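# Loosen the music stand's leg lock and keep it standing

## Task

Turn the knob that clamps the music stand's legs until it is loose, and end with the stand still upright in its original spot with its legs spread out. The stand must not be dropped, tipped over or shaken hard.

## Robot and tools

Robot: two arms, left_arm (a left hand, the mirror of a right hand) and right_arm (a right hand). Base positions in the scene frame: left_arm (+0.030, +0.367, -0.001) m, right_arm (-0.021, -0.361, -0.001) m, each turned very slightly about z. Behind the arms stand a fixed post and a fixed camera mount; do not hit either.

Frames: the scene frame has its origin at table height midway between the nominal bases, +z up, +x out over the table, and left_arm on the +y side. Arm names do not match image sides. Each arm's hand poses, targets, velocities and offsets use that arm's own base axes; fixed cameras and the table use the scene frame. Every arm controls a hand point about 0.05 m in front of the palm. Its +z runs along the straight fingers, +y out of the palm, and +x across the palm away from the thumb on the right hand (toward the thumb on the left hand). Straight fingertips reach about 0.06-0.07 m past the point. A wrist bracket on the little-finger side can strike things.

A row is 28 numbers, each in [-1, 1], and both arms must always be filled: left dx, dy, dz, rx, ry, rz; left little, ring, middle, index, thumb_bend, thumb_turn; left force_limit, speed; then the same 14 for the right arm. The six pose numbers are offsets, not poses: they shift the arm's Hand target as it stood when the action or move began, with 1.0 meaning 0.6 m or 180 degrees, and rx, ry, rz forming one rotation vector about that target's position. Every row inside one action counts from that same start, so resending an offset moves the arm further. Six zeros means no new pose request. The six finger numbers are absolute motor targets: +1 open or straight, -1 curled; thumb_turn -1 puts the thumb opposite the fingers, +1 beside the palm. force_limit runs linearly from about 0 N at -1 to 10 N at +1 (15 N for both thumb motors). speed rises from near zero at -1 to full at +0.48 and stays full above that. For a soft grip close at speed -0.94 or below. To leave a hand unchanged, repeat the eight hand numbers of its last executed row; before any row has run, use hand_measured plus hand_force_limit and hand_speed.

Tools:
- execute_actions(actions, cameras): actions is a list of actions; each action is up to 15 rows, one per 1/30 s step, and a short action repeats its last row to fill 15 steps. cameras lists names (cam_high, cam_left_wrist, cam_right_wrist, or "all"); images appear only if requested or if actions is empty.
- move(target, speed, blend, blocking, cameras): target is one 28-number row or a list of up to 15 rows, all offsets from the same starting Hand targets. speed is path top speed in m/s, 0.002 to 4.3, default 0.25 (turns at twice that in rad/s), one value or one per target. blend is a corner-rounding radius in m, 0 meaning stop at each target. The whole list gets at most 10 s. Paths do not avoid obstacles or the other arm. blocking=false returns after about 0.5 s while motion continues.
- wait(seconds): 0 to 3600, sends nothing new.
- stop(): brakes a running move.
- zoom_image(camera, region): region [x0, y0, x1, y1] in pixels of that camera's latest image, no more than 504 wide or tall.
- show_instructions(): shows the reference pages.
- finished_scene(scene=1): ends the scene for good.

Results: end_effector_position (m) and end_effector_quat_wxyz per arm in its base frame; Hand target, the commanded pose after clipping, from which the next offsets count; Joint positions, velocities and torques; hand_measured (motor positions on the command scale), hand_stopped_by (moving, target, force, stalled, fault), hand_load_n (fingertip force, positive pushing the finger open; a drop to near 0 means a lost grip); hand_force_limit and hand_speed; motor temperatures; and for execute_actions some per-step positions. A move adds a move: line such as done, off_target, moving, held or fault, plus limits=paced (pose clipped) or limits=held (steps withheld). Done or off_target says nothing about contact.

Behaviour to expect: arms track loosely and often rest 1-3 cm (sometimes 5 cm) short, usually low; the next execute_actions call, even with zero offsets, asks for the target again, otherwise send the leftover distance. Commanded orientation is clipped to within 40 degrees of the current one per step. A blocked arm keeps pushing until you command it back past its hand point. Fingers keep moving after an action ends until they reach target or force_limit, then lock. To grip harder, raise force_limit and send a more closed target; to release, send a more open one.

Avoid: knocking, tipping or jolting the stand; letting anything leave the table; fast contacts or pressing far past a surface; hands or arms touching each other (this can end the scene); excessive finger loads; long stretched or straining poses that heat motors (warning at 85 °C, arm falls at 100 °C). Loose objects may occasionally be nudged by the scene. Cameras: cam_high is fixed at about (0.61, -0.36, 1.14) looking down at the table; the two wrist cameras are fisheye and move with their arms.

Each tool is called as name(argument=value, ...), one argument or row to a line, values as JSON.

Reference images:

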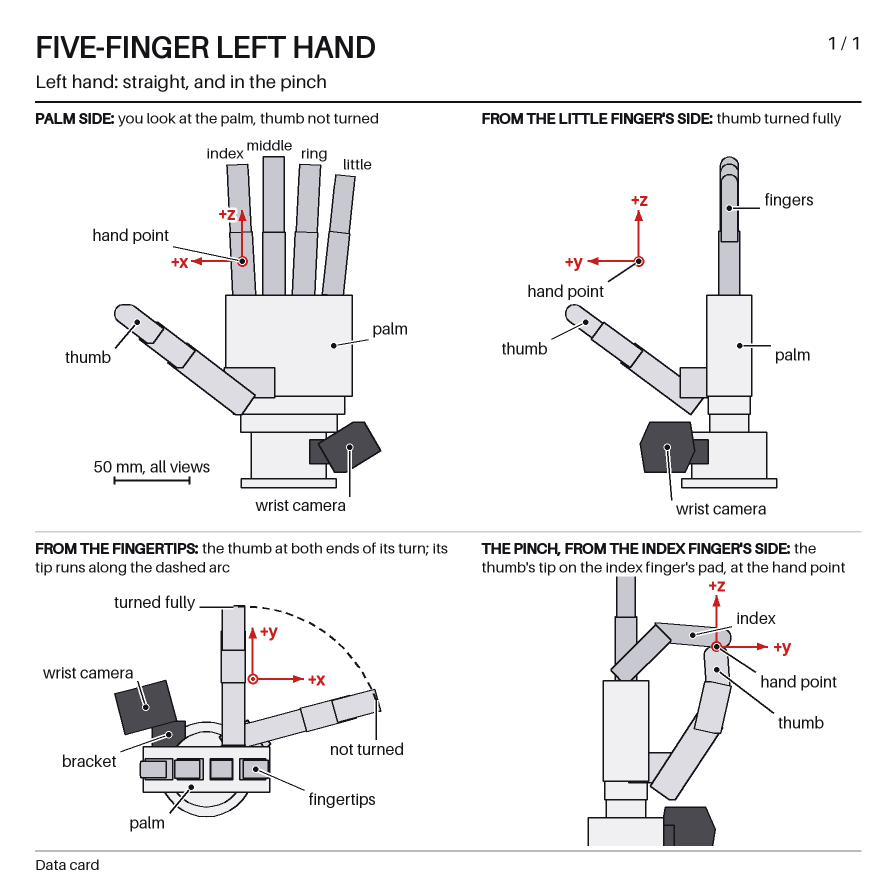

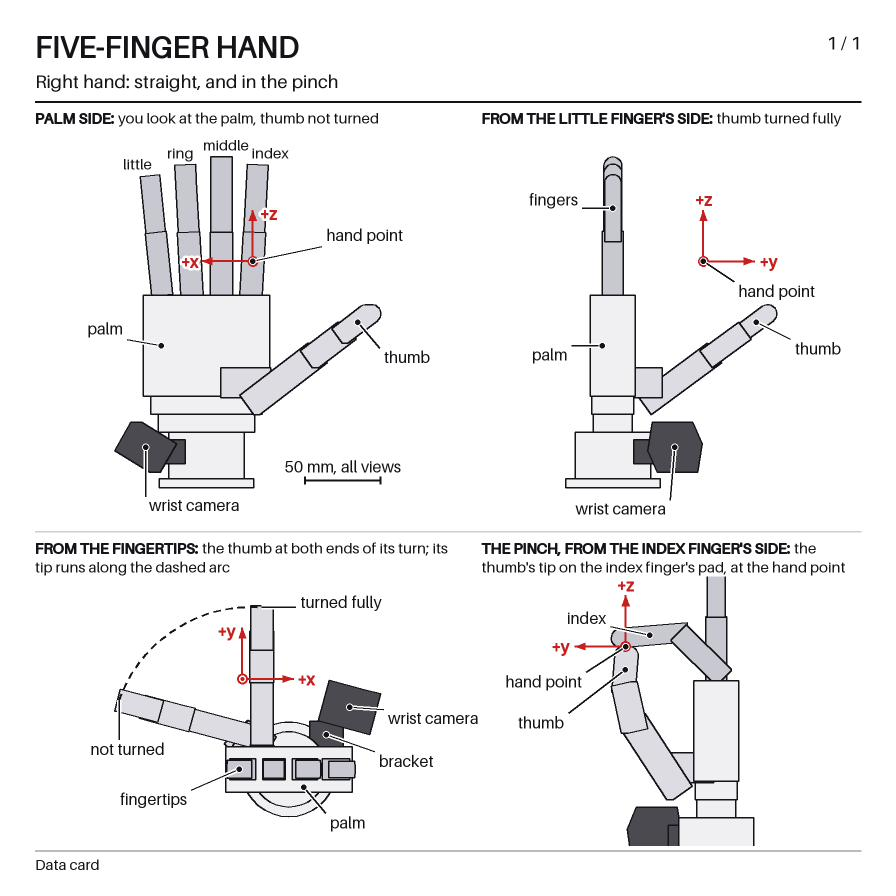

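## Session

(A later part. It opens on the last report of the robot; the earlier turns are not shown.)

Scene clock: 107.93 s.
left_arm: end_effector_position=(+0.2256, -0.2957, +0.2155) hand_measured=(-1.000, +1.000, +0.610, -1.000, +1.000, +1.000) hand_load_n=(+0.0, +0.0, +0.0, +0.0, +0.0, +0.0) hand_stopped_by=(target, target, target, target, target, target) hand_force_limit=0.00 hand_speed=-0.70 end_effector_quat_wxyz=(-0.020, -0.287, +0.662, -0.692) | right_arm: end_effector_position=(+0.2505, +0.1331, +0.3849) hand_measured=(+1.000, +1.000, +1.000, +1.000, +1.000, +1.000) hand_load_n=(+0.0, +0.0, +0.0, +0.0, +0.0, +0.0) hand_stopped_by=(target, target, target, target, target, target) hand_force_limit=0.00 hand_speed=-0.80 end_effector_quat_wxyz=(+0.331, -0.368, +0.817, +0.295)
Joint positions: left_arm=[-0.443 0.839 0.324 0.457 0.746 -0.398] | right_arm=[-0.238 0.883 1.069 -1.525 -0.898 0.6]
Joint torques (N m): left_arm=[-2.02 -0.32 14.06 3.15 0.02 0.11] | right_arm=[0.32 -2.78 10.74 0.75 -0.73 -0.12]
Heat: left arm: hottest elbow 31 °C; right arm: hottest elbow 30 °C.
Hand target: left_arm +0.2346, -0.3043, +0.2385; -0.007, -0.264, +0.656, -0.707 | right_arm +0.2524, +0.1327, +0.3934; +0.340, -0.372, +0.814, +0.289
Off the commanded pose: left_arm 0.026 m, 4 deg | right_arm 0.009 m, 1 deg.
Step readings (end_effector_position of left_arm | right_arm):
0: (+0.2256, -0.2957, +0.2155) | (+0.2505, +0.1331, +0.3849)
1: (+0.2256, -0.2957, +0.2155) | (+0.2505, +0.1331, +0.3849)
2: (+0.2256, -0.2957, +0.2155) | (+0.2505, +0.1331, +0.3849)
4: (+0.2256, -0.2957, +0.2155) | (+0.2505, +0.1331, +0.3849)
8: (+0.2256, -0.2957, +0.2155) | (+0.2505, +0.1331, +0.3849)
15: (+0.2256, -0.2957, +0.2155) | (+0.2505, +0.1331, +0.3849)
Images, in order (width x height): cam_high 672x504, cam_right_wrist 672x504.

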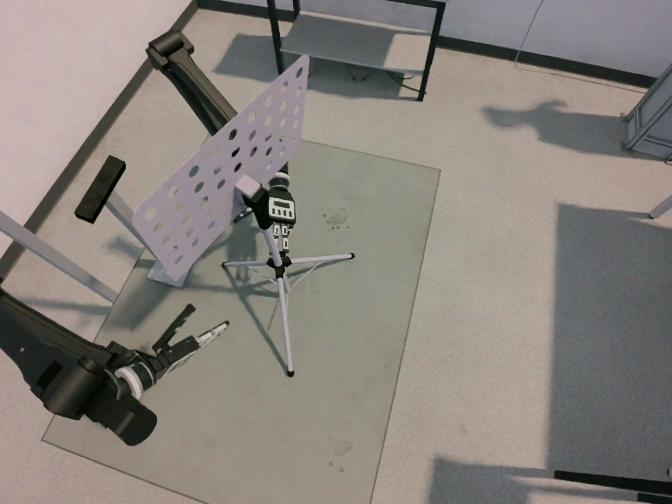

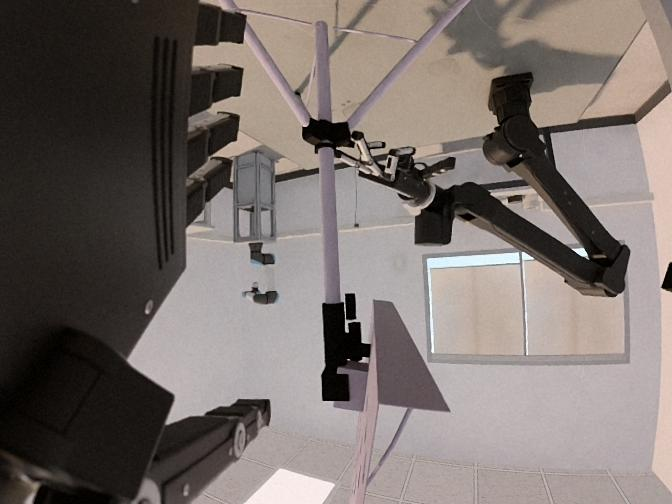

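execute_actions(
  actions=[
    [[0.0018,0.0007,0.0107,-0.0162,0.0415,0,-1,1,0.61,-1,1,1,0,-0.7,0,0,0,0,0,0,1,1,1,1,1,1,0,-0.8]],
  ],
  cameras=["cam_right_wrist","cam_high"],
)

zoom_image(
  camera="cam_right_wrist",
  region=[325, 125, 365, 165],
)

zoom_image(
  camera="cam_high",
  region=[262, 225, 302, 265],
)

Scene clock: 109.50 s.
left_arm: end_effector_position=(+0.2205, -0.2991, +0.2186) hand_measured=(-1.000, +1.000, +0.610, -1.000, +1.000, +1.000) hand_load_n=(+0.0, +0.0, -0.5, +0.0, +0.0, -0.5) hand_stopped_by=(target, target, target, target, target, target) hand_force_limit=0.00 hand_speed=-0.70 end_effector_quat_wxyz=(-0.070, -0.325, +0.647, -0.687) | right_arm: end_effector_position=(+0.2505, +0.1331, +0.3849) hand_measured=(+1.000, +1.000, +1.000, +1.000, +1.000, +1.000) hand_load_n=(+0.0, +0.0, +0.0, +0.0, +0.0, +0.0) hand_stopped_by=(target, target, target, target, target, target) hand_force_limit=0.00 hand_speed=-0.80 end_effector_quat_wxyz=(+0.331, -0.368, +0.817, +0.295)
Joint positions: left_arm=[-0.443 0.861 0.324 0.471 0.763 -0.522] | right_arm=[-0.238 0.883 1.069 -1.525 -0.898 0.6]
Joint torques (N m): left_arm=[-0.26 -0.38 14.52 3.11 0.2 0.02] | right_arm=[0.26 -2.73 10.74 0.76 -0.73 -0.12]
Heat: left arm: hottest elbow 31 °C; right arm: hottest elbow 30 °C.
Hand target: left_arm +0.2357, -0.3038, +0.2448; -0.057, -0.309, +0.636, -0.705 | right_arm +0.2524, +0.1327, +0.3934; +0.340, -0.372, +0.814, +0.289
Off the commanded pose: left_arm 0.031 m, 3 deg | right_arm 0.009 m, 1 deg.
Step readings (end_effector_position of left_arm | right_arm):
0: (+0.2256, -0.2957, +0.2155) | (+0.2505, +0.1331, +0.3849)
1: (+0.2257, -0.2957, +0.2154) | (+0.2505, +0.1331, +0.3849)
2: (+0.2252, -0.2958, +0.2156) | (+0.2505, +0.1331, +0.3849)
4: (+0.2234, -0.2965, +0.2155) | (+0.2505, +0.1331, +0.3849)
8: (+0.2214, -0.2978, +0.2146) | (+0.2505, +0.1331, +0.3849)
15: (+0.2207, -0.2987, +0.2173) | (+0.2505, +0.1331, +0.3849)
Images, in order (width x height): cam_high 672x504, cam_right_wrist 672x504.

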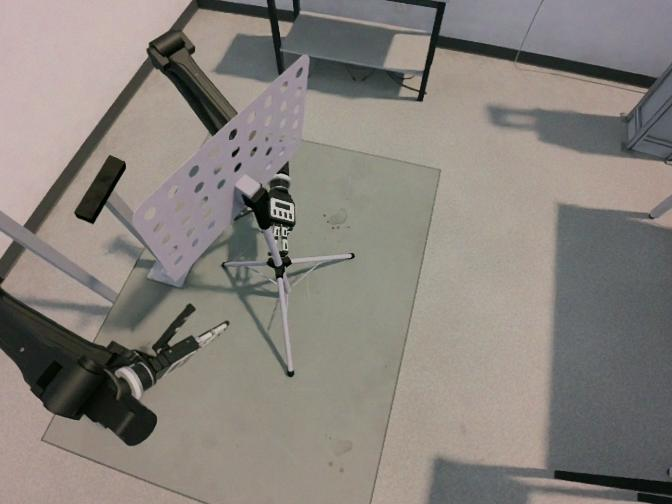

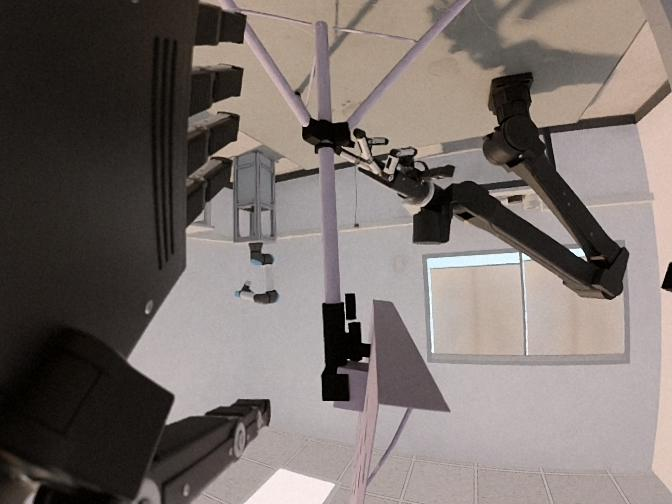

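Scaled by 12.600 from the camera's image (finer frame: 960x720).

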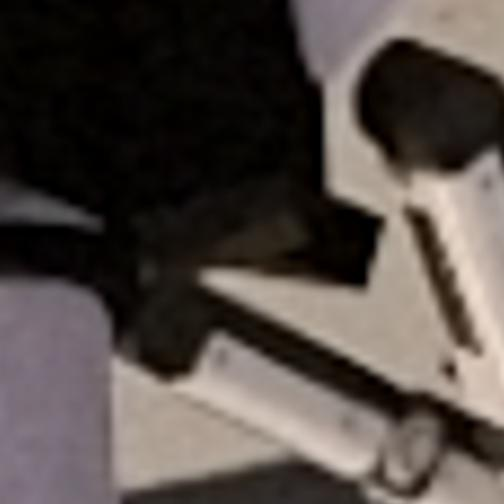

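Scaled by 12.600 from the camera's image (finer frame: 960x720).

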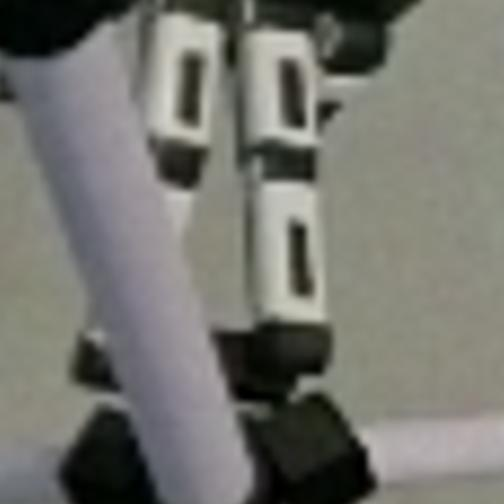

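execute_actions(
  actions=[
    [[0.0062,0.0025,0.0183,-0.0202,0.0519,0,-1,1,0.61,-1,1,1,0,-0.7,0,0,0,0,0,0,1,1,1,1,1,1,0,-0.8]],
  ],
  cameras=["cam_right_wrist","cam_high"],
)

zoom_image(
  camera="cam_right_wrist",
  region=[325, 125, 365, 165],
)

zoom_image(
  camera="cam_high",
  region=[262, 225, 302, 265],
)

Scene clock: 111.67 s.
left_arm: end_effector_position=(+0.2233, -0.2984, +0.2281) hand_measured=(-1.000, +1.000, +0.610, -1.000, +1.000, +1.000) hand_load_n=(+0.0, +0.0, -2.0, +0.0, +0.0, -0.5) hand_stopped_by=(target, target, target, target, target, target) hand_force_limit=0.00 hand_speed=-0.70 end_effector_quat_wxyz=(-0.132, -0.381, +0.617, -0.676) | right_arm: end_effector_position=(+0.2505, +0.1331, +0.3849) hand_measured=(+1.000, +1.000, +1.000, +1.000, +1.000, +1.000) hand_load_n=(+0.0, +0.0, +0.0, +0.0, +0.0, +0.0) hand_stopped_by=(target, target, target, target, target, target) hand_force_limit=0.00 hand_speed=-0.80 end_effector_quat_wxyz=(+0.331, -0.368, +0.817, +0.295)
Joint positions: left_arm=[-0.417 0.889 0.337 0.478 0.793 -0.694] | right_arm=[-0.238 0.883 1.069 -1.525 -0.898 0.6]
Joint torques (N m): left_arm=[-0.09 -0.73 14.49 3.34 0.13 -0.01] | right_arm=[0.32 -2.73 10.73 0.76 -0.73 -0.12]
Heat: left arm: hottest elbow 31 °C; right arm: hottest elbow 30 °C.
Hand target: left_arm +0.2394, -0.3024, +0.2558; -0.118, -0.364, +0.607, -0.697 | right_arm +0.2524, +0.1327, +0.3934; +0.340, -0.372, +0.814, +0.289
Off the commanded pose: left_arm 0.032 m, 4 deg | right_arm 0.009 m, 1 deg.
Step readings (end_effector_position of left_arm | right_arm):
0: (+0.2205, -0.2991, +0.2186) | (+0.2505, +0.1331, +0.3849)
1: (+0.2203, -0.2991, +0.2187) | (+0.2505, +0.1331, +0.3849)
2: (+0.2198, -0.2991, +0.2192) | (+0.2505, +0.1331, +0.3849)
4: (+0.2204, -0.2983, +0.2213) | (+0.2505, +0.1331, +0.3849)
8: (+0.2238, -0.2975, +0.2257) | (+0.2505, +0.1331, +0.3849)
15: (+0.2235, -0.2980, +0.2272) | (+0.2505, +0.1331, +0.3849)
Images, in order (width x height): cam_high 672x504, cam_right_wrist 672x504.

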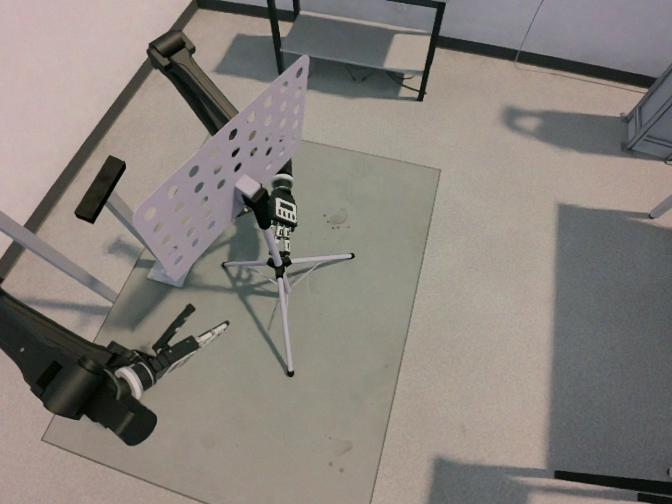

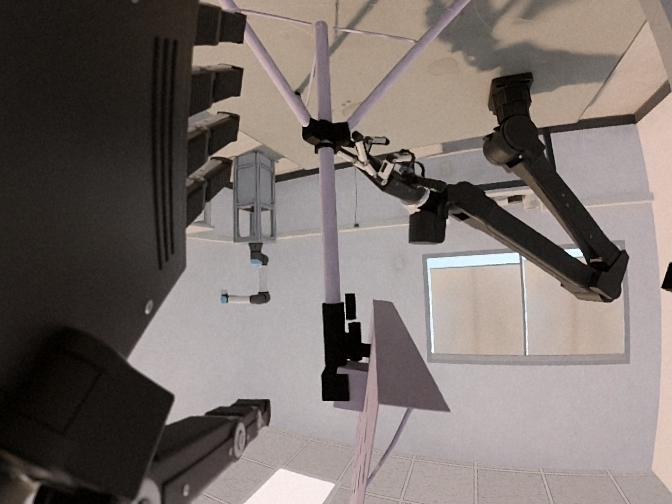

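Scaled by 12.600 from the camera's image (finer frame: 960x720).

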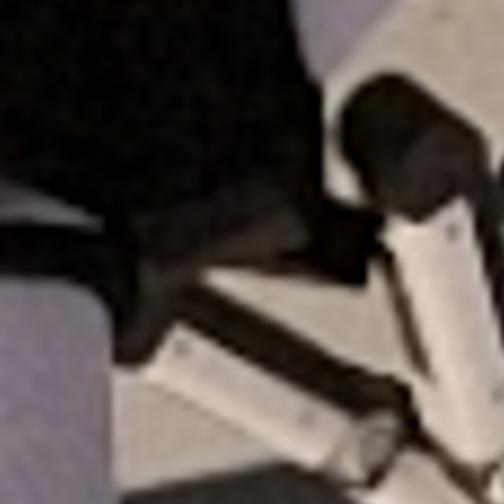

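Scaled by 12.600 from the camera's image (finer frame: 960x720).

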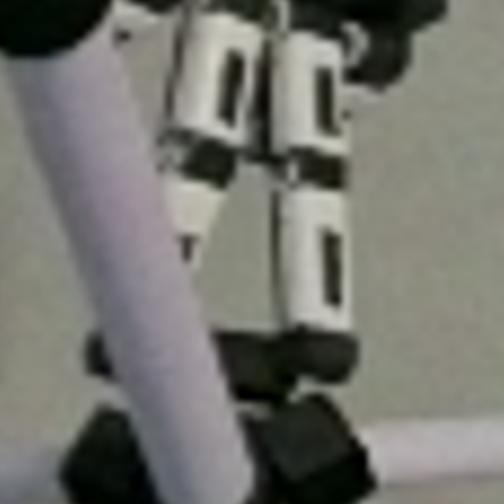

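execute_actions(
  actions=[
    [[0.004,0.002,-0.015,0.0363,-0.0932,0,-1,1,0.54,-1,1,1,0,-0.7,0,0,0,0,0,0,1,1,1,1,1,1,0,-0.8]],
  ],
  cameras=["cam_right_wrist","cam_high"],
)

zoom_image(
  camera="cam_right_wrist",
  region=[325, 125, 365, 165],
)

zoom_image(
  camera="cam_high",
  region=[262, 225, 302, 265],
)

Scene clock: 113.50 s.
left_arm: end_effector_position=(+0.2335, -0.2934, +0.2189) hand_measured=(-1.000, +1.000, +0.540, -1.000, +1.000, +1.000) hand_load_n=(+0.0, +0.0, -0.5, +0.0, +0.0, -0.5) hand_stopped_by=(target, target, target, target, target, target) hand_force_limit=0.00 hand_speed=-0.70 end_effector_quat_wxyz=(-0.020, -0.287, +0.659, -0.695) | right_arm: end_effector_position=(+0.2505, +0.1331, +0.3849) hand_measured=(+1.000, +1.000, +1.000, +1.000, +1.000, +1.000) hand_load_n=(+0.0, +0.0, +0.0, +0.0, +0.0, +0.0) hand_stopped_by=(target, target, target, target, target, target) hand_force_limit=0.00 hand_speed=-0.80 end_effector_quat_wxyz=(+0.331, -0.368, +0.817, +0.295)
Joint positions: left_arm=[-0.419 0.864 0.337 0.479 0.77 -0.406] | right_arm=[-0.238 0.883 1.069 -1.525 -0.898 0.6]
Joint torques (N m): left_arm=[-1.96 -1.85 15.05 1.51 0.01 0.2] | right_arm=[0.26 -2.78 10.74 0.76 -0.73 -0.12]
Heat: left arm: hottest elbow 31 °C; right arm: hottest elbow 30 °C.
Hand target: left_arm +0.2418, -0.3012, +0.2468; -0.007, -0.264, +0.656, -0.707 | right_arm +0.2524, +0.1327, +0.3934; +0.340, -0.372, +0.814, +0.289
Off the commanded pose: left_arm 0.030 m, 3 deg | right_arm 0.009 m, 1 deg.
Step readings (end_effector_position of left_arm | right_arm):
0: (+0.2233, -0.2984, +0.2282) | (+0.2505, +0.1331, +0.3849)
1: (+0.2233, -0.2984, +0.2281) | (+0.2505, +0.1331, +0.3849)
2: (+0.2241, -0.2982, +0.2273) | (+0.2505, +0.1331, +0.3849)
4: (+0.2268, -0.2976, +0.2252) | (+0.2505, +0.1331, +0.3849)
8: (+0.2309, -0.2958, +0.2220) | (+0.2505, +0.1331, +0.3849)
15: (+0.2329, -0.2939, +0.2214) | (+0.2505, +0.1331, +0.3849)
Images, in order (width x height): cam_high 672x504, cam_right_wrist 672x504.

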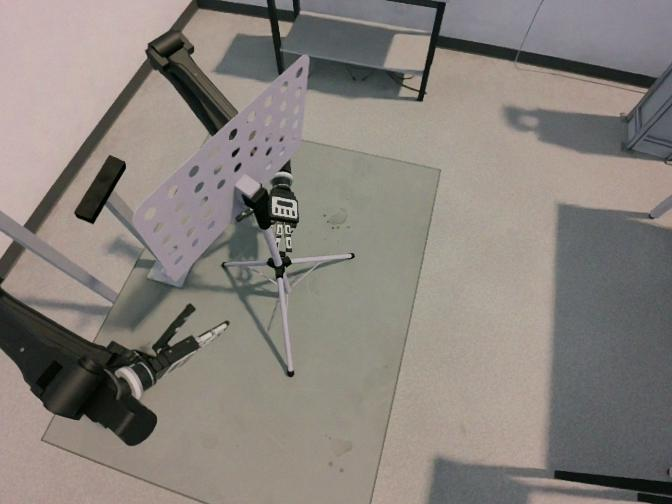

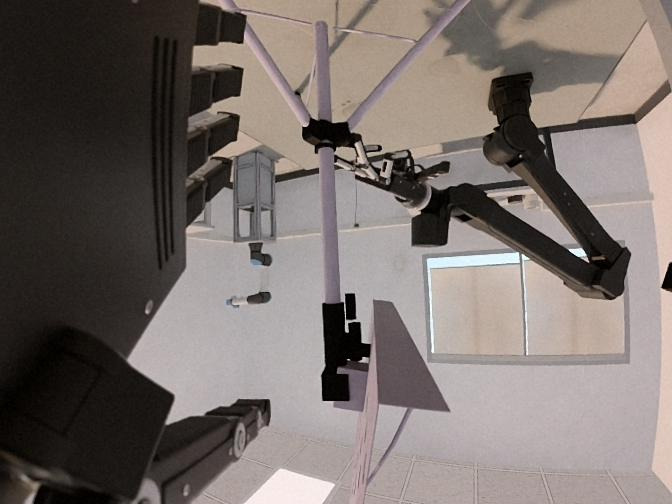

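Scaled by 12.600 from the camera's image (finer frame: 960x720).

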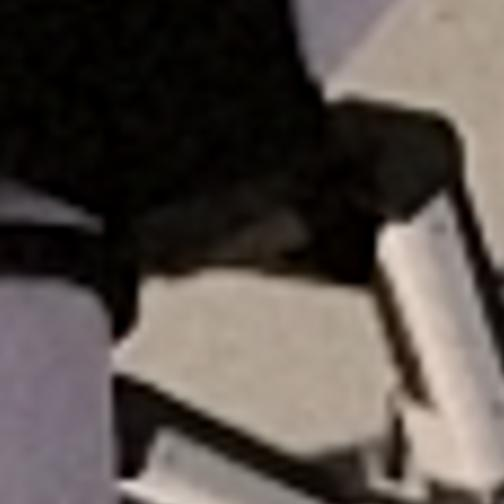

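Scaled by 12.600 from the camera's image (finer frame: 960x720).

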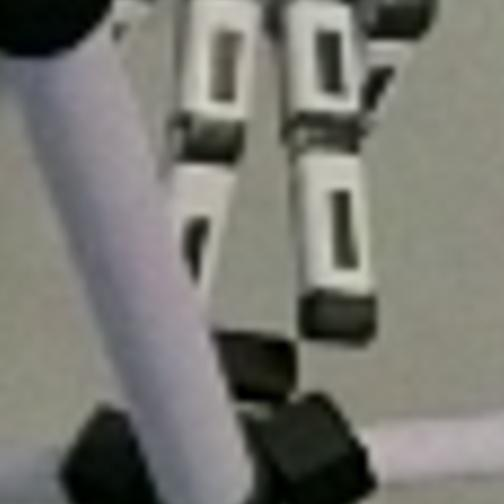

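execute_actions(
  actions=[
    [[-0.0109,-0.0042,-0.0133,0.0052,0.002,0,-1,1,0.54,-1,1,1,0,-0.7,0,0,0,0,0,0,1,1,1,1,1,1,0,-0.8]],
  ],
  cameras=["cam_right_wrist","cam_high"],
)

zoom_image(
  camera="cam_right_wrist",
  region=[325, 125, 365, 165],
)

zoom_image(
  camera="cam_high",
  region=[262, 225, 302, 265],
)

Scene clock: 114.43 s.
left_arm: end_effector_position=(+0.2295, -0.2971, +0.2163) hand_measured=(-1.000, +1.000, +0.540, -1.000, +1.000, +1.000) hand_load_n=(+0.0, +0.0, +0.0, +0.0, +0.0, +0.0) hand_stopped_by=(target, target, target, target, target, target) hand_force_limit=0.00 hand_speed=-0.70 end_effector_quat_wxyz=(-0.017, -0.285, +0.665, -0.690) | right_arm: end_effector_position=(+0.2505, +0.1331, +0.3849) hand_measured=(+1.000, +1.000, +1.000, +1.000, +1.000, +1.000) hand_load_n=(+0.0, +0.0, +0.0, +0.0, +0.0, +0.0) hand_stopped_by=(target, target, target, target, target, target) hand_force_limit=0.00 hand_speed=-0.80 end_effector_quat_wxyz=(+0.331, -0.368, +0.817, +0.295)
Joint positions: left_arm=[-0.443 0.852 0.337 0.451 0.746 -0.386] | right_arm=[-0.238 0.883 1.069 -1.525 -0.898 0.6]
Joint torques (N m): left_arm=[-1.96 -1.73 14.13 1.58 0.02 0.13] | right_arm=[0.26 -2.78 10.74 0.75 -0.73 -0.12]
Heat: left arm: hottest elbow 31 °C; right arm: hottest elbow 30 °C.
Hand target: left_arm +0.2353, -0.3036, +0.2388; -0.007, -0.267, +0.662, -0.701 | right_arm +0.2524, +0.1327, +0.3934; +0.340, -0.372, +0.814, +0.289
Off the commanded pose: left_arm 0.024 m, 3 deg | right_arm 0.009 m, 1 deg.
Step readings (end_effector_position of left_arm | right_arm):
0: (+0.2336, -0.2934, +0.2189) | (+0.2505, +0.1331, +0.3849)
1: (+0.2337, -0.2933, +0.2188) | (+0.2505, +0.1331, +0.3849)
2: (+0.2338, -0.2935, +0.2185) | (+0.2505, +0.1331, +0.3849)
4: (+0.2334, -0.2943, +0.2178) | (+0.2505, +0.1331, +0.3849)
8: (+0.2302, -0.2967, +0.2175) | (+0.2505, +0.1331, +0.3849)
15: (+0.2294, -0.2972, +0.2165) | (+0.2505, +0.1331, +0.3849)
Images, in order (width x height): cam_high 672x504, cam_right_wrist 672x504.

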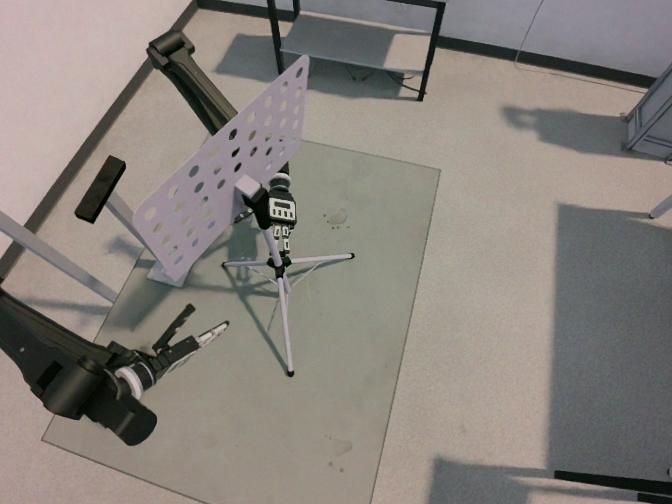

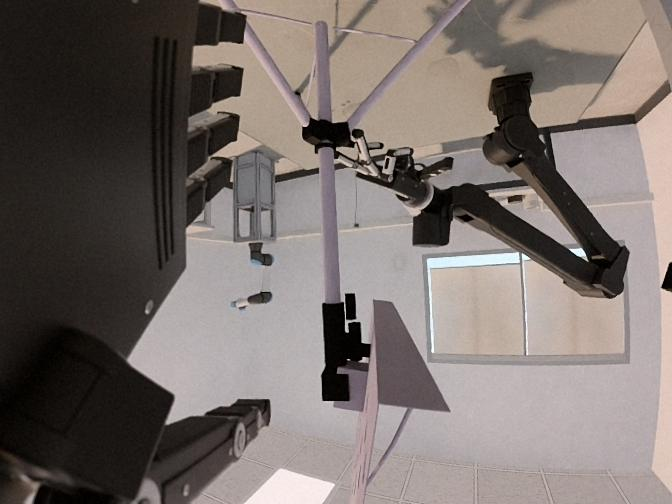

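Scaled by 12.600 from the camera's image (finer frame: 960x720).

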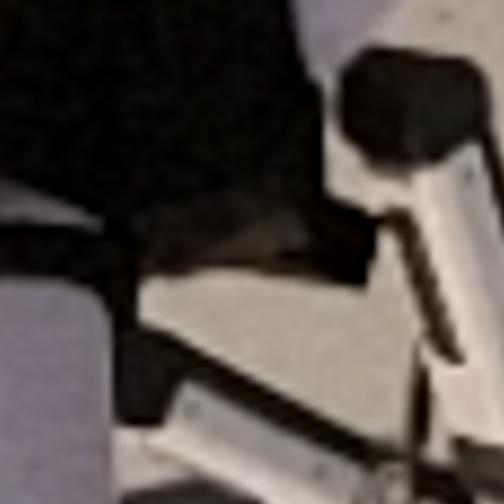

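Scaled by 12.600 from the camera's image (finer frame: 960x720).

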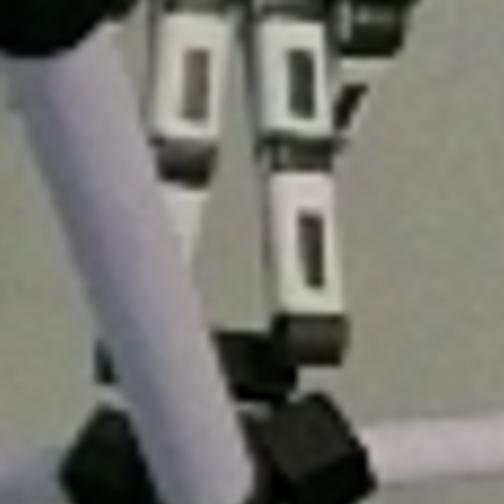

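execute_actions(
  actions=[
    [[-0.0058,-0.0023,-0.015,0.003,0.0012,0,-1,1,0.54,-1,1,1,0,-0.7,0,0,0,0,0,0,1,1,1,1,1,1,0,-0.8]],
  ],
  cameras=[],
)

Scene clock: 115.40 s.
left_arm: end_effector_position=(+0.2285, -0.2997, +0.2157) hand_measured=(-1.000, +1.000, +0.540, -1.000, +1.000, +1.000) hand_load_n=(+0.0, +0.0, +0.0, +0.0, +0.0, +0.0) hand_stopped_by=(target, target, target, target, target, target) hand_force_limit=0.00 hand_speed=-0.70 end_effector_quat_wxyz=(-0.013, -0.281, +0.667, -0.690) | right_arm: end_effector_position=(+0.2505, +0.1331, +0.3849) hand_measured=(+1.000, +1.000, +1.000, +1.000, +1.000, +1.000) hand_load_n=(+0.0, +0.0, +0.0, +0.0, +0.0, +0.0) hand_stopped_by=(target, target, target, target, target, target) hand_force_limit=0.00 hand_speed=-0.80 end_effector_quat_wxyz=(+0.331, -0.368, +0.817, +0.295)
Joint positions: left_arm=[-0.457 0.852 0.337 0.451 0.733 -0.376] | right_arm=[-0.238 0.883 1.069 -1.525 -0.898 0.6]
Joint torques (N m): left_arm=[-2.02 -1.32 12.77 1.87 0.02 0.17] | right_arm=[0.32 -2.73 10.74 0.75 -0.73 -0.11]
Heat: left arm: hottest elbow 31 °C; right arm: hottest elbow 30 °C.
Hand target: left_arm +0.2318, -0.3051, +0.2298; -0.007, -0.268, +0.665, -0.697 | right_arm +0.2524, +0.1327, +0.3934; +0.340, -0.372, +0.814, +0.289
Off the commanded pose: left_arm 0.015 m, 2 deg | right_arm 0.009 m, 1 deg.
Step readings (end_effector_position of left_arm | right_arm):
0: (+0.2295, -0.2971, +0.2163) | (+0.2505, +0.1331, +0.3849)
1: (+0.2296, -0.2971, +0.2163) | (+0.2505, +0.1331, +0.3849)
2: (+0.2298, -0.2972, +0.2162) | (+0.2505, +0.1331, +0.3849)
4: (+0.2299, -0.2979, +0.2161) | (+0.2505, +0.1331, +0.3849)
8: (+0.2288, -0.2992, +0.2158) | (+0.2505, +0.1331, +0.3849)
15: (+0.2284, -0.2998, +0.2157) | (+0.2505, +0.1331, +0.3849)

execute_actions(
  actions=[
    [[-0.003,-0.0005,-0.01,0.0026,0.001,0,-1,1,0.54,-1,1,1,0,-0.7,0,0,0,0,0,0,1,1,1,1,1,1,0,-0.8]],
  ],
  cameras=["cam_right_wrist","cam_high"],
)

zoom_image(
  camera="cam_right_wrist",
  region=[325, 125, 365, 165],
)

zoom_image(
  camera="cam_high",
  region=[262, 225, 302, 265],
)

Scene clock: 116.33 s.
left_arm: end_effector_position=(+0.2283, -0.3007, +0.2152) hand_measured=(-1.000, +1.000, +0.540, -1.000, +1.000, +1.000) hand_load_n=(+0.0, +0.0, +0.0, +0.0, +0.0, +0.0) hand_stopped_by=(target, target, target, target, target, target) hand_force_limit=0.00 hand_speed=-0.70 end_effector_quat_wxyz=(-0.010, -0.279, +0.668, -0.690) | right_arm: end_effector_position=(+0.2505, +0.1331, +0.3849) hand_measured=(+1.000, +1.000, +1.000, +1.000, +1.000, +1.000) hand_load_n=(+0.0, +0.0, +0.0, +0.0, +0.0, +0.0) hand_stopped_by=(target, target, target, target, target, target) hand_force_limit=0.00 hand_speed=-0.80 end_effector_quat_wxyz=(+0.331, -0.368, +0.817, +0.295)
Joint positions: left_arm=[-0.463 0.852 0.337 0.451 0.726 -0.368] | right_arm=[-0.238 0.883 1.069 -1.525 -0.898 0.6]
Joint torques (N m): left_arm=[-2.02 -0.97 11.99 1.94 0.02 0.12] | right_arm=[0.26 -2.73 10.73 0.76 -0.73 -0.12]
Heat: left arm: hottest elbow 31 °C; right arm: hottest elbow 30 °C.
Hand target: left_arm +0.2300, -0.3053, +0.2238; -0.007, -0.269, +0.668, -0.694 | right_arm +0.2524, +0.1327, +0.3934; +0.340, -0.372, +0.814, +0.289
Off the commanded pose: left_arm 0.010 m, 1 deg | right_arm 0.009 m, 1 deg.
Step readings (end_effector_position of left_arm | right_arm):
0: (+0.2285, -0.2997, +0.2156) | (+0.2505, +0.1331, +0.3849)
1: (+0.2285, -0.2997, +0.2156) | (+0.2505, +0.1331, +0.3849)
2: (+0.2287, -0.2998, +0.2156) | (+0.2505, +0.1331, +0.3849)
4: (+0.2287, -0.3001, +0.2155) | (+0.2505, +0.1331, +0.3849)
8: (+0.2284, -0.3006, +0.2153) | (+0.2505, +0.1331, +0.3849)
15: (+0.2283, -0.3007, +0.2152) | (+0.2505, +0.1331, +0.3849)
Images, in order (width x height): cam_high 672x504, cam_right_wrist 672x504.

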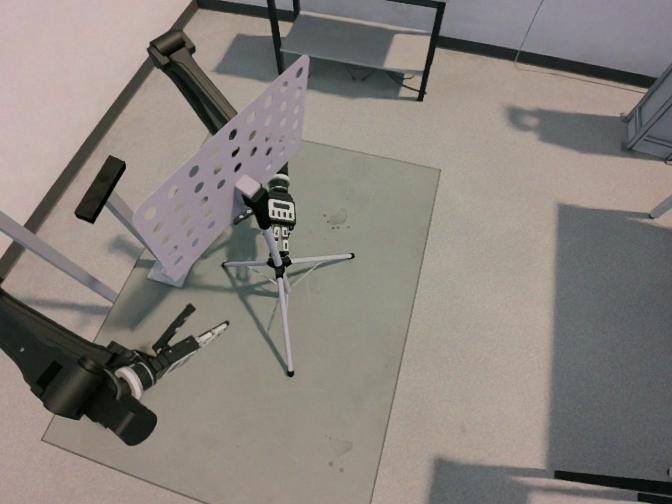

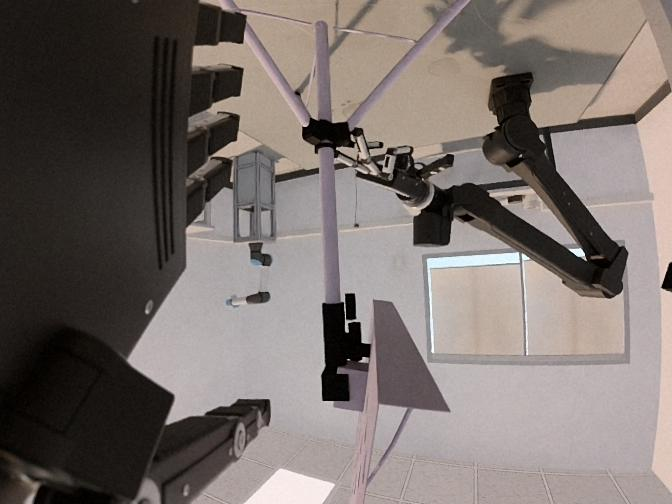

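Scaled by 12.600 from the camera's image (finer frame: 960x720).

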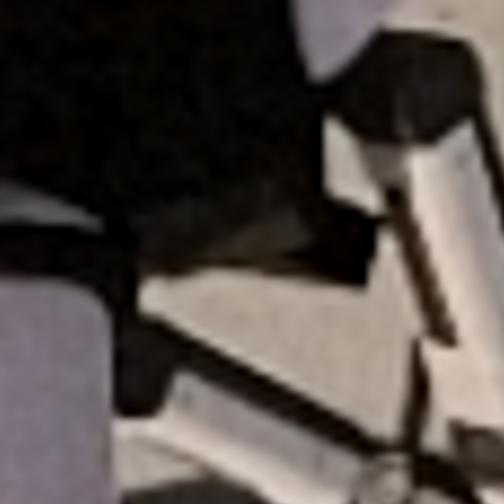

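Scaled by 12.600 from the camera's image (finer frame: 960x720).

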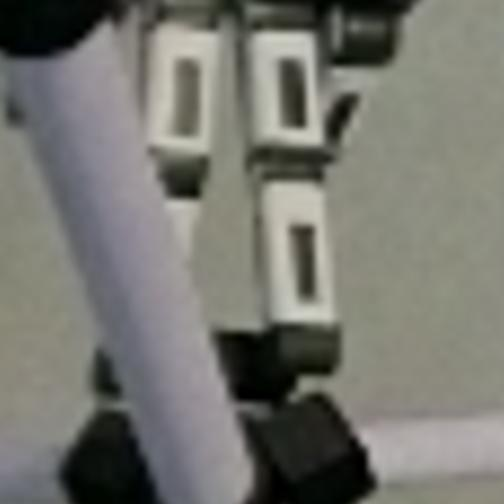

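execute_actions(
  actions=[
    [[-0.0075,0.0065,-0.008,0,0,0,-1,1,0.54,-1,1,1,0,-0.7,0,0,0,0,0,0,1,1,1,1,1,1,0,-0.8]],
  ],
  cameras=["cam_right_wrist","cam_high"],
)

zoom_image(
  camera="cam_right_wrist",
  region=[325, 125, 365, 165],
)

zoom_image(
  camera="cam_high",
  region=[262, 225, 302, 265],
)

Scene clock: 117.27 s.
left_arm: end_effector_position=(+0.2280, -0.3007, +0.2156) hand_measured=(-1.000, +1.000, +0.540, -1.000, +1.000, +1.000) hand_load_n=(+0.0, -0.5, +0.0, +0.0, +0.0, -0.5) hand_stopped_by=(target, target, target, target, target, target) hand_force_limit=0.00 hand_speed=-0.70 end_effector_quat_wxyz=(-0.010, -0.278, +0.668, -0.690) | right_arm: end_effector_position=(+0.2505, +0.1331, +0.3849) hand_measured=(+1.000, +1.000, +1.000, +1.000, +1.000, +1.000) hand_load_n=(+0.0, +0.0, +0.0, +0.0, +0.0, +0.0) hand_stopped_by=(target, target, target, target, target, target) hand_force_limit=0.00 hand_speed=-0.80 end_effector_quat_wxyz=(+0.331, -0.368, +0.817, +0.295)
Joint positions: left_arm=[-0.463 0.85 0.337 0.451 0.727 -0.368] | right_arm=[-0.238 0.883 1.069 -1.525 -0.898 0.6]
Joint torques (N m): left_arm=[-1.55 -1.73 10.21 2.18 0.19 0.14] | right_arm=[0.32 -2.73 10.74 0.75 -0.72 -0.12]
Heat: left arm: hottest elbow 31 °C; right arm: hottest elbow 30 °C.
Hand target: left_arm +0.2255, -0.3014, +0.2190; -0.007, -0.269, +0.668, -0.694 | right_arm +0.2524, +0.1327, +0.3934; +0.340, -0.372, +0.814, +0.289
Off the commanded pose: left_arm 0.004 m, 1 deg | right_arm 0.009 m, 1 deg.
Step readings (end_effector_position of left_arm | right_arm):
0: (+0.2283, -0.3007, +0.2152) | (+0.2505, +0.1331, +0.3849)
1: (+0.2283, -0.3007, +0.2152) | (+0.2505, +0.1331, +0.3849)
2: (+0.2283, -0.3007, +0.2152) | (+0.2505, +0.1331, +0.3849)
4: (+0.2283, -0.3007, +0.2152) | (+0.2505, +0.1331, +0.3849)
8: (+0.2282, -0.3007, +0.2153) | (+0.2505, +0.1331, +0.3849)
15: (+0.2280, -0.3007, +0.2156) | (+0.2505, +0.1331, +0.3849)
Images, in order (width x height): cam_high 672x504, cam_right_wrist 672x504.

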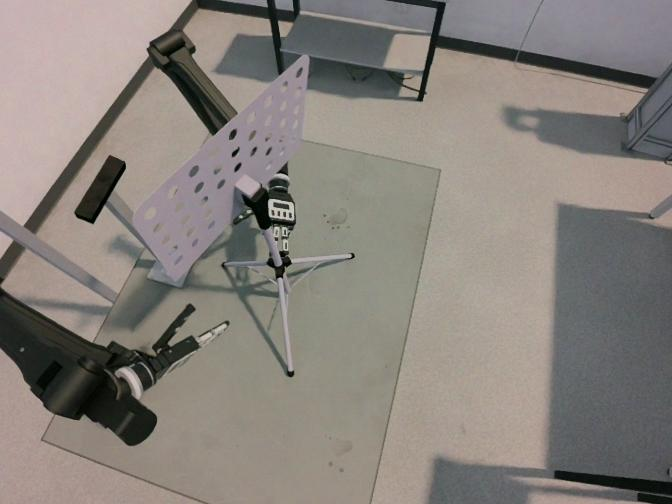

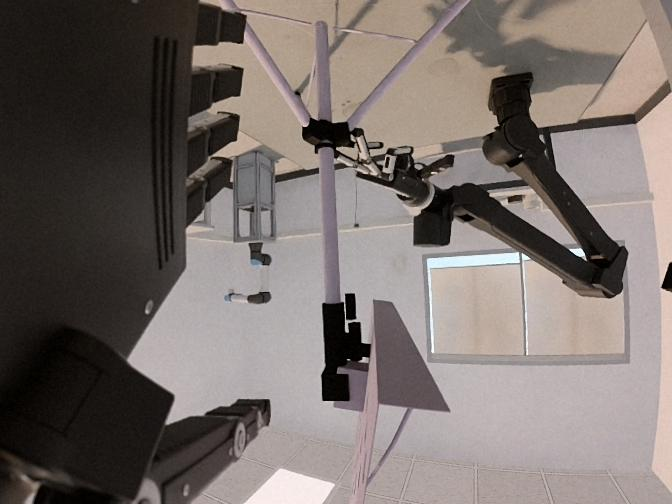

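Scaled by 12.600 from the camera's image (finer frame: 960x720).

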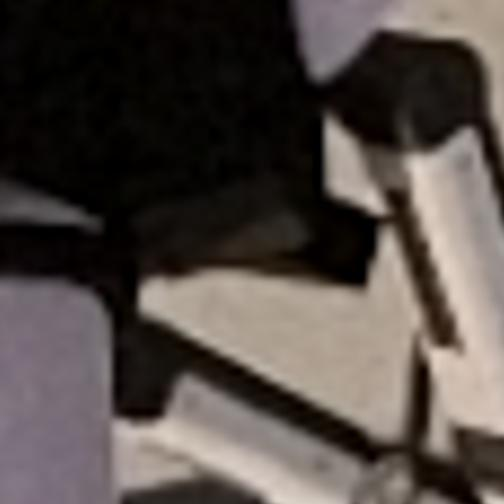

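Scaled by 12.600 from the camera's image (finer frame: 960x720).

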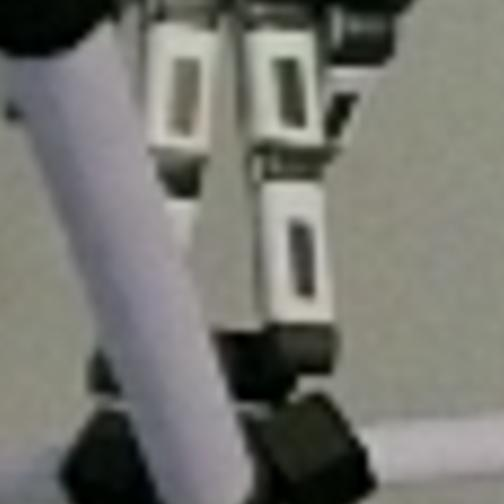

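execute_actions(
  actions=[
    [[-0.006,0.008,-0.006,0,0,0,-1,1,0.54,-1,1,1,0,-0.7,0,0,0,0,0,0,1,1,1,1,1,1,0,-0.8]],
  ],
  cameras=[],
)

Scene clock: 118.07 s.
left_arm: end_effector_position=(+0.2215, -0.2988, +0.2136) hand_measured=(-1.000, +1.000, +0.540, -1.000, +1.000, +1.000) hand_load_n=(+0.0, +0.0, +0.0, +0.0, +0.0, +0.0) hand_stopped_by=(target, target, target, target, target, target) hand_force_limit=0.00 hand_speed=-0.70 end_effector_quat_wxyz=(-0.013, -0.273, +0.669, -0.691) | right_arm: end_effector_position=(+0.2505, +0.1331, +0.3849) hand_measured=(+1.000, +1.000, +1.000, +1.000, +1.000, +1.000) hand_load_n=(+0.0, +0.0, +0.0, +0.0, +0.0, +0.5) hand_stopped_by=(target, target, target, target, target, target) hand_force_limit=0.00 hand_speed=-0.80 end_effector_quat_wxyz=(+0.331, -0.368, +0.817, +0.295)
Joint positions: left_arm=[-0.463 0.834 0.323 0.451 0.739 -0.367] | right_arm=[-0.238 0.883 1.069 -1.525 -0.898 0.6]
Joint torques (N m): left_arm=[-0.56 -1.61 9.98 2.19 0.19 0.13] | right_arm=[0.32 -2.73 10.74 0.76 -0.73 -0.12]
Heat: left arm: hottest elbow 31 °C; right arm: hottest elbow 30 °C.
Hand target: left_arm +0.2220, -0.2966, +0.2155; -0.007, -0.269, +0.668, -0.694 | right_arm +0.2524, +0.1327, +0.3934; +0.340, -0.372, +0.814, +0.289
Off the commanded pose: left_arm 0.003 m, 1 deg | right_arm 0.009 m, 1 deg.
Step readings (end_effector_position of left_arm | right_arm):
0: (+0.2280, -0.3007, +0.2156) | (+0.2505, +0.1331, +0.3849)
1: (+0.2279, -0.3007, +0.2158) | (+0.2505, +0.1331, +0.3849)
2: (+0.2274, -0.3007, +0.2157) | (+0.2505, +0.1331, +0.3849)
4: (+0.2257, -0.3003, +0.2156) | (+0.2505, +0.1331, +0.3849)
8: (+0.2221, -0.2990, +0.2138) | (+0.2505, +0.1331, +0.3849)
15: (+0.2214, -0.2988, +0.2136) | (+0.2505, +0.1331, +0.3849)

execute_actions(
  actions=[
    [[0.014,0.0055,-0.002,0,0,0,-1,1,0.54,-1,1,1,0,-0.7,0,0,0,0,0,0,1,1,1,1,1,1,0,-0.8]],
  ],
  cameras=["cam_right_wrist","cam_high"],
)

zoom_image(
  camera="cam_right_wrist",
  region=[325, 125, 365, 165],
)

zoom_image(
  camera="cam_high",
  region=[262, 225, 302, 265],
)

Scene clock: 119.10 s.
left_arm: end_effector_position=(+0.2242, -0.2941, +0.2101) hand_measured=(-1.000, +1.000, +0.540, -1.000, +1.000, +1.000) hand_load_n=(+0.5, -0.5, -0.5, +0.0, +0.0, -0.5) hand_stopped_by=(target, target, target, target, target, target) hand_force_limit=0.00 hand_speed=-0.70 end_effector_quat_wxyz=(-0.017, -0.275, +0.671, -0.688) | right_arm: end_effector_position=(+0.2505, +0.1331, +0.3849) hand_measured=(+1.000, +1.000, +1.000, +1.000, +1.000, +1.000) hand_load_n=(+0.0, +0.0, +0.0, +0.0, +0.0, +0.0) hand_stopped_by=(target, target, target, target, target, target) hand_force_limit=0.00 hand_speed=-0.80 end_effector_quat_wxyz=(+0.331, -0.368, +0.817, +0.295)
Joint positions: left_arm=[-0.437 0.846 0.323 0.451 0.768 -0.364] | right_arm=[-0.238 0.883 1.069 -1.525 -0.898 0.6]
Joint torques (N m): left_arm=[-0.26 -0.32 10.76 3.04 0.2 0.13] | right_arm=[0.26 -2.73 10.73 0.75 -0.73 -0.12]
Heat: left arm: hottest elbow 31 °C; right arm: hottest elbow 30 °C.
Hand target: left_arm +0.2304, -0.2934, +0.2143; -0.007, -0.269, +0.668, -0.694 | right_arm +0.2524, +0.1327, +0.3934; +0.340, -0.372, +0.814, +0.289
Off the commanded pose: left_arm 0.007 m, 2 deg | right_arm 0.009 m, 1 deg.
Step readings (end_effector_position of left_arm | right_arm):
0: (+0.2215, -0.2988, +0.2136) | (+0.2505, +0.1331, +0.3849)
1: (+0.2212, -0.2988, +0.2136) | (+0.2505, +0.1331, +0.3849)
2: (+0.2206, -0.2988, +0.2136) | (+0.2505, +0.1331, +0.3849)
4: (+0.2200, -0.2977, +0.2137) | (+0.2505, +0.1331, +0.3849)
8: (+0.2229, -0.2950, +0.2121) | (+0.2505, +0.1331, +0.3849)
15: (+0.2243, -0.2941, +0.2101) | (+0.2505, +0.1331, +0.3849)
Images, in order (width x height): cam_high 672x504, cam_right_wrist 672x504.

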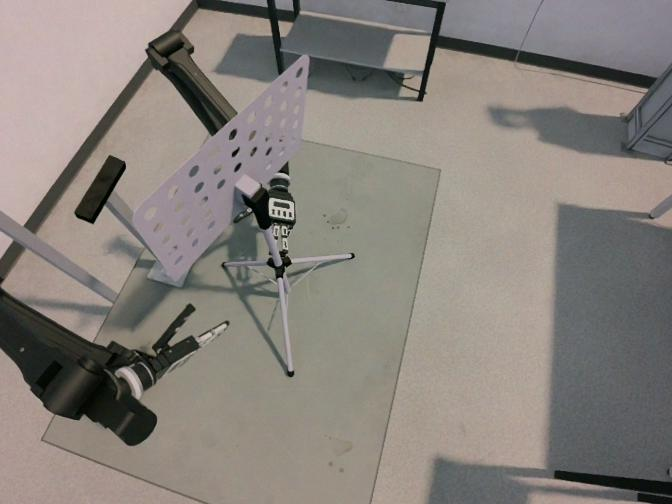

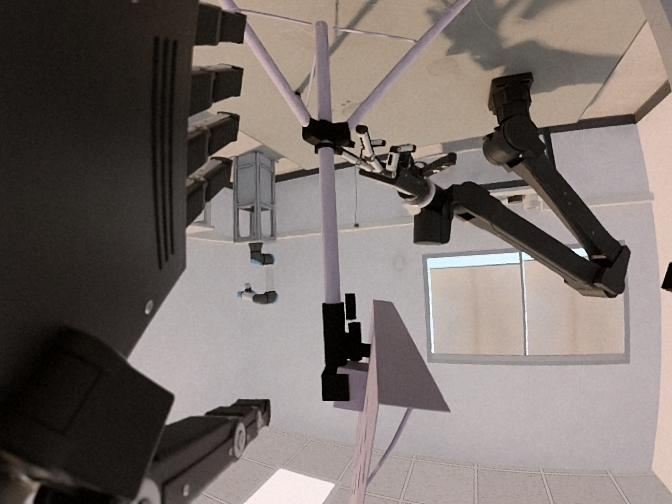

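Scaled by 12.600 from the camera's image (finer frame: 960x720).

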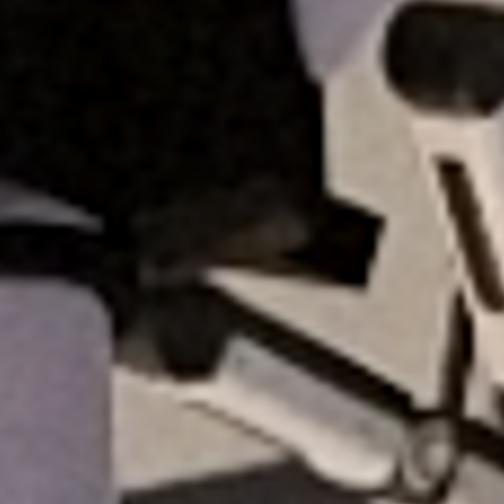

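Scaled by 12.600 from the camera's image (finer frame: 960x720).

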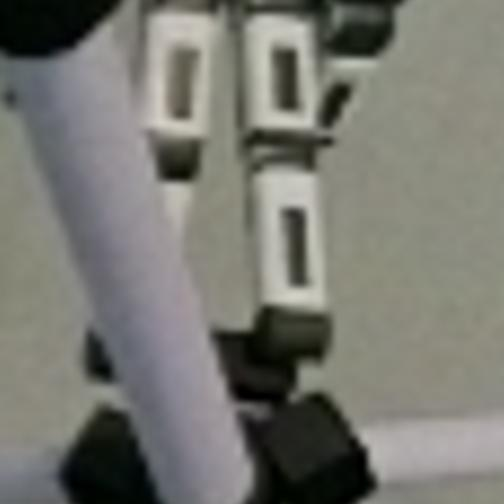

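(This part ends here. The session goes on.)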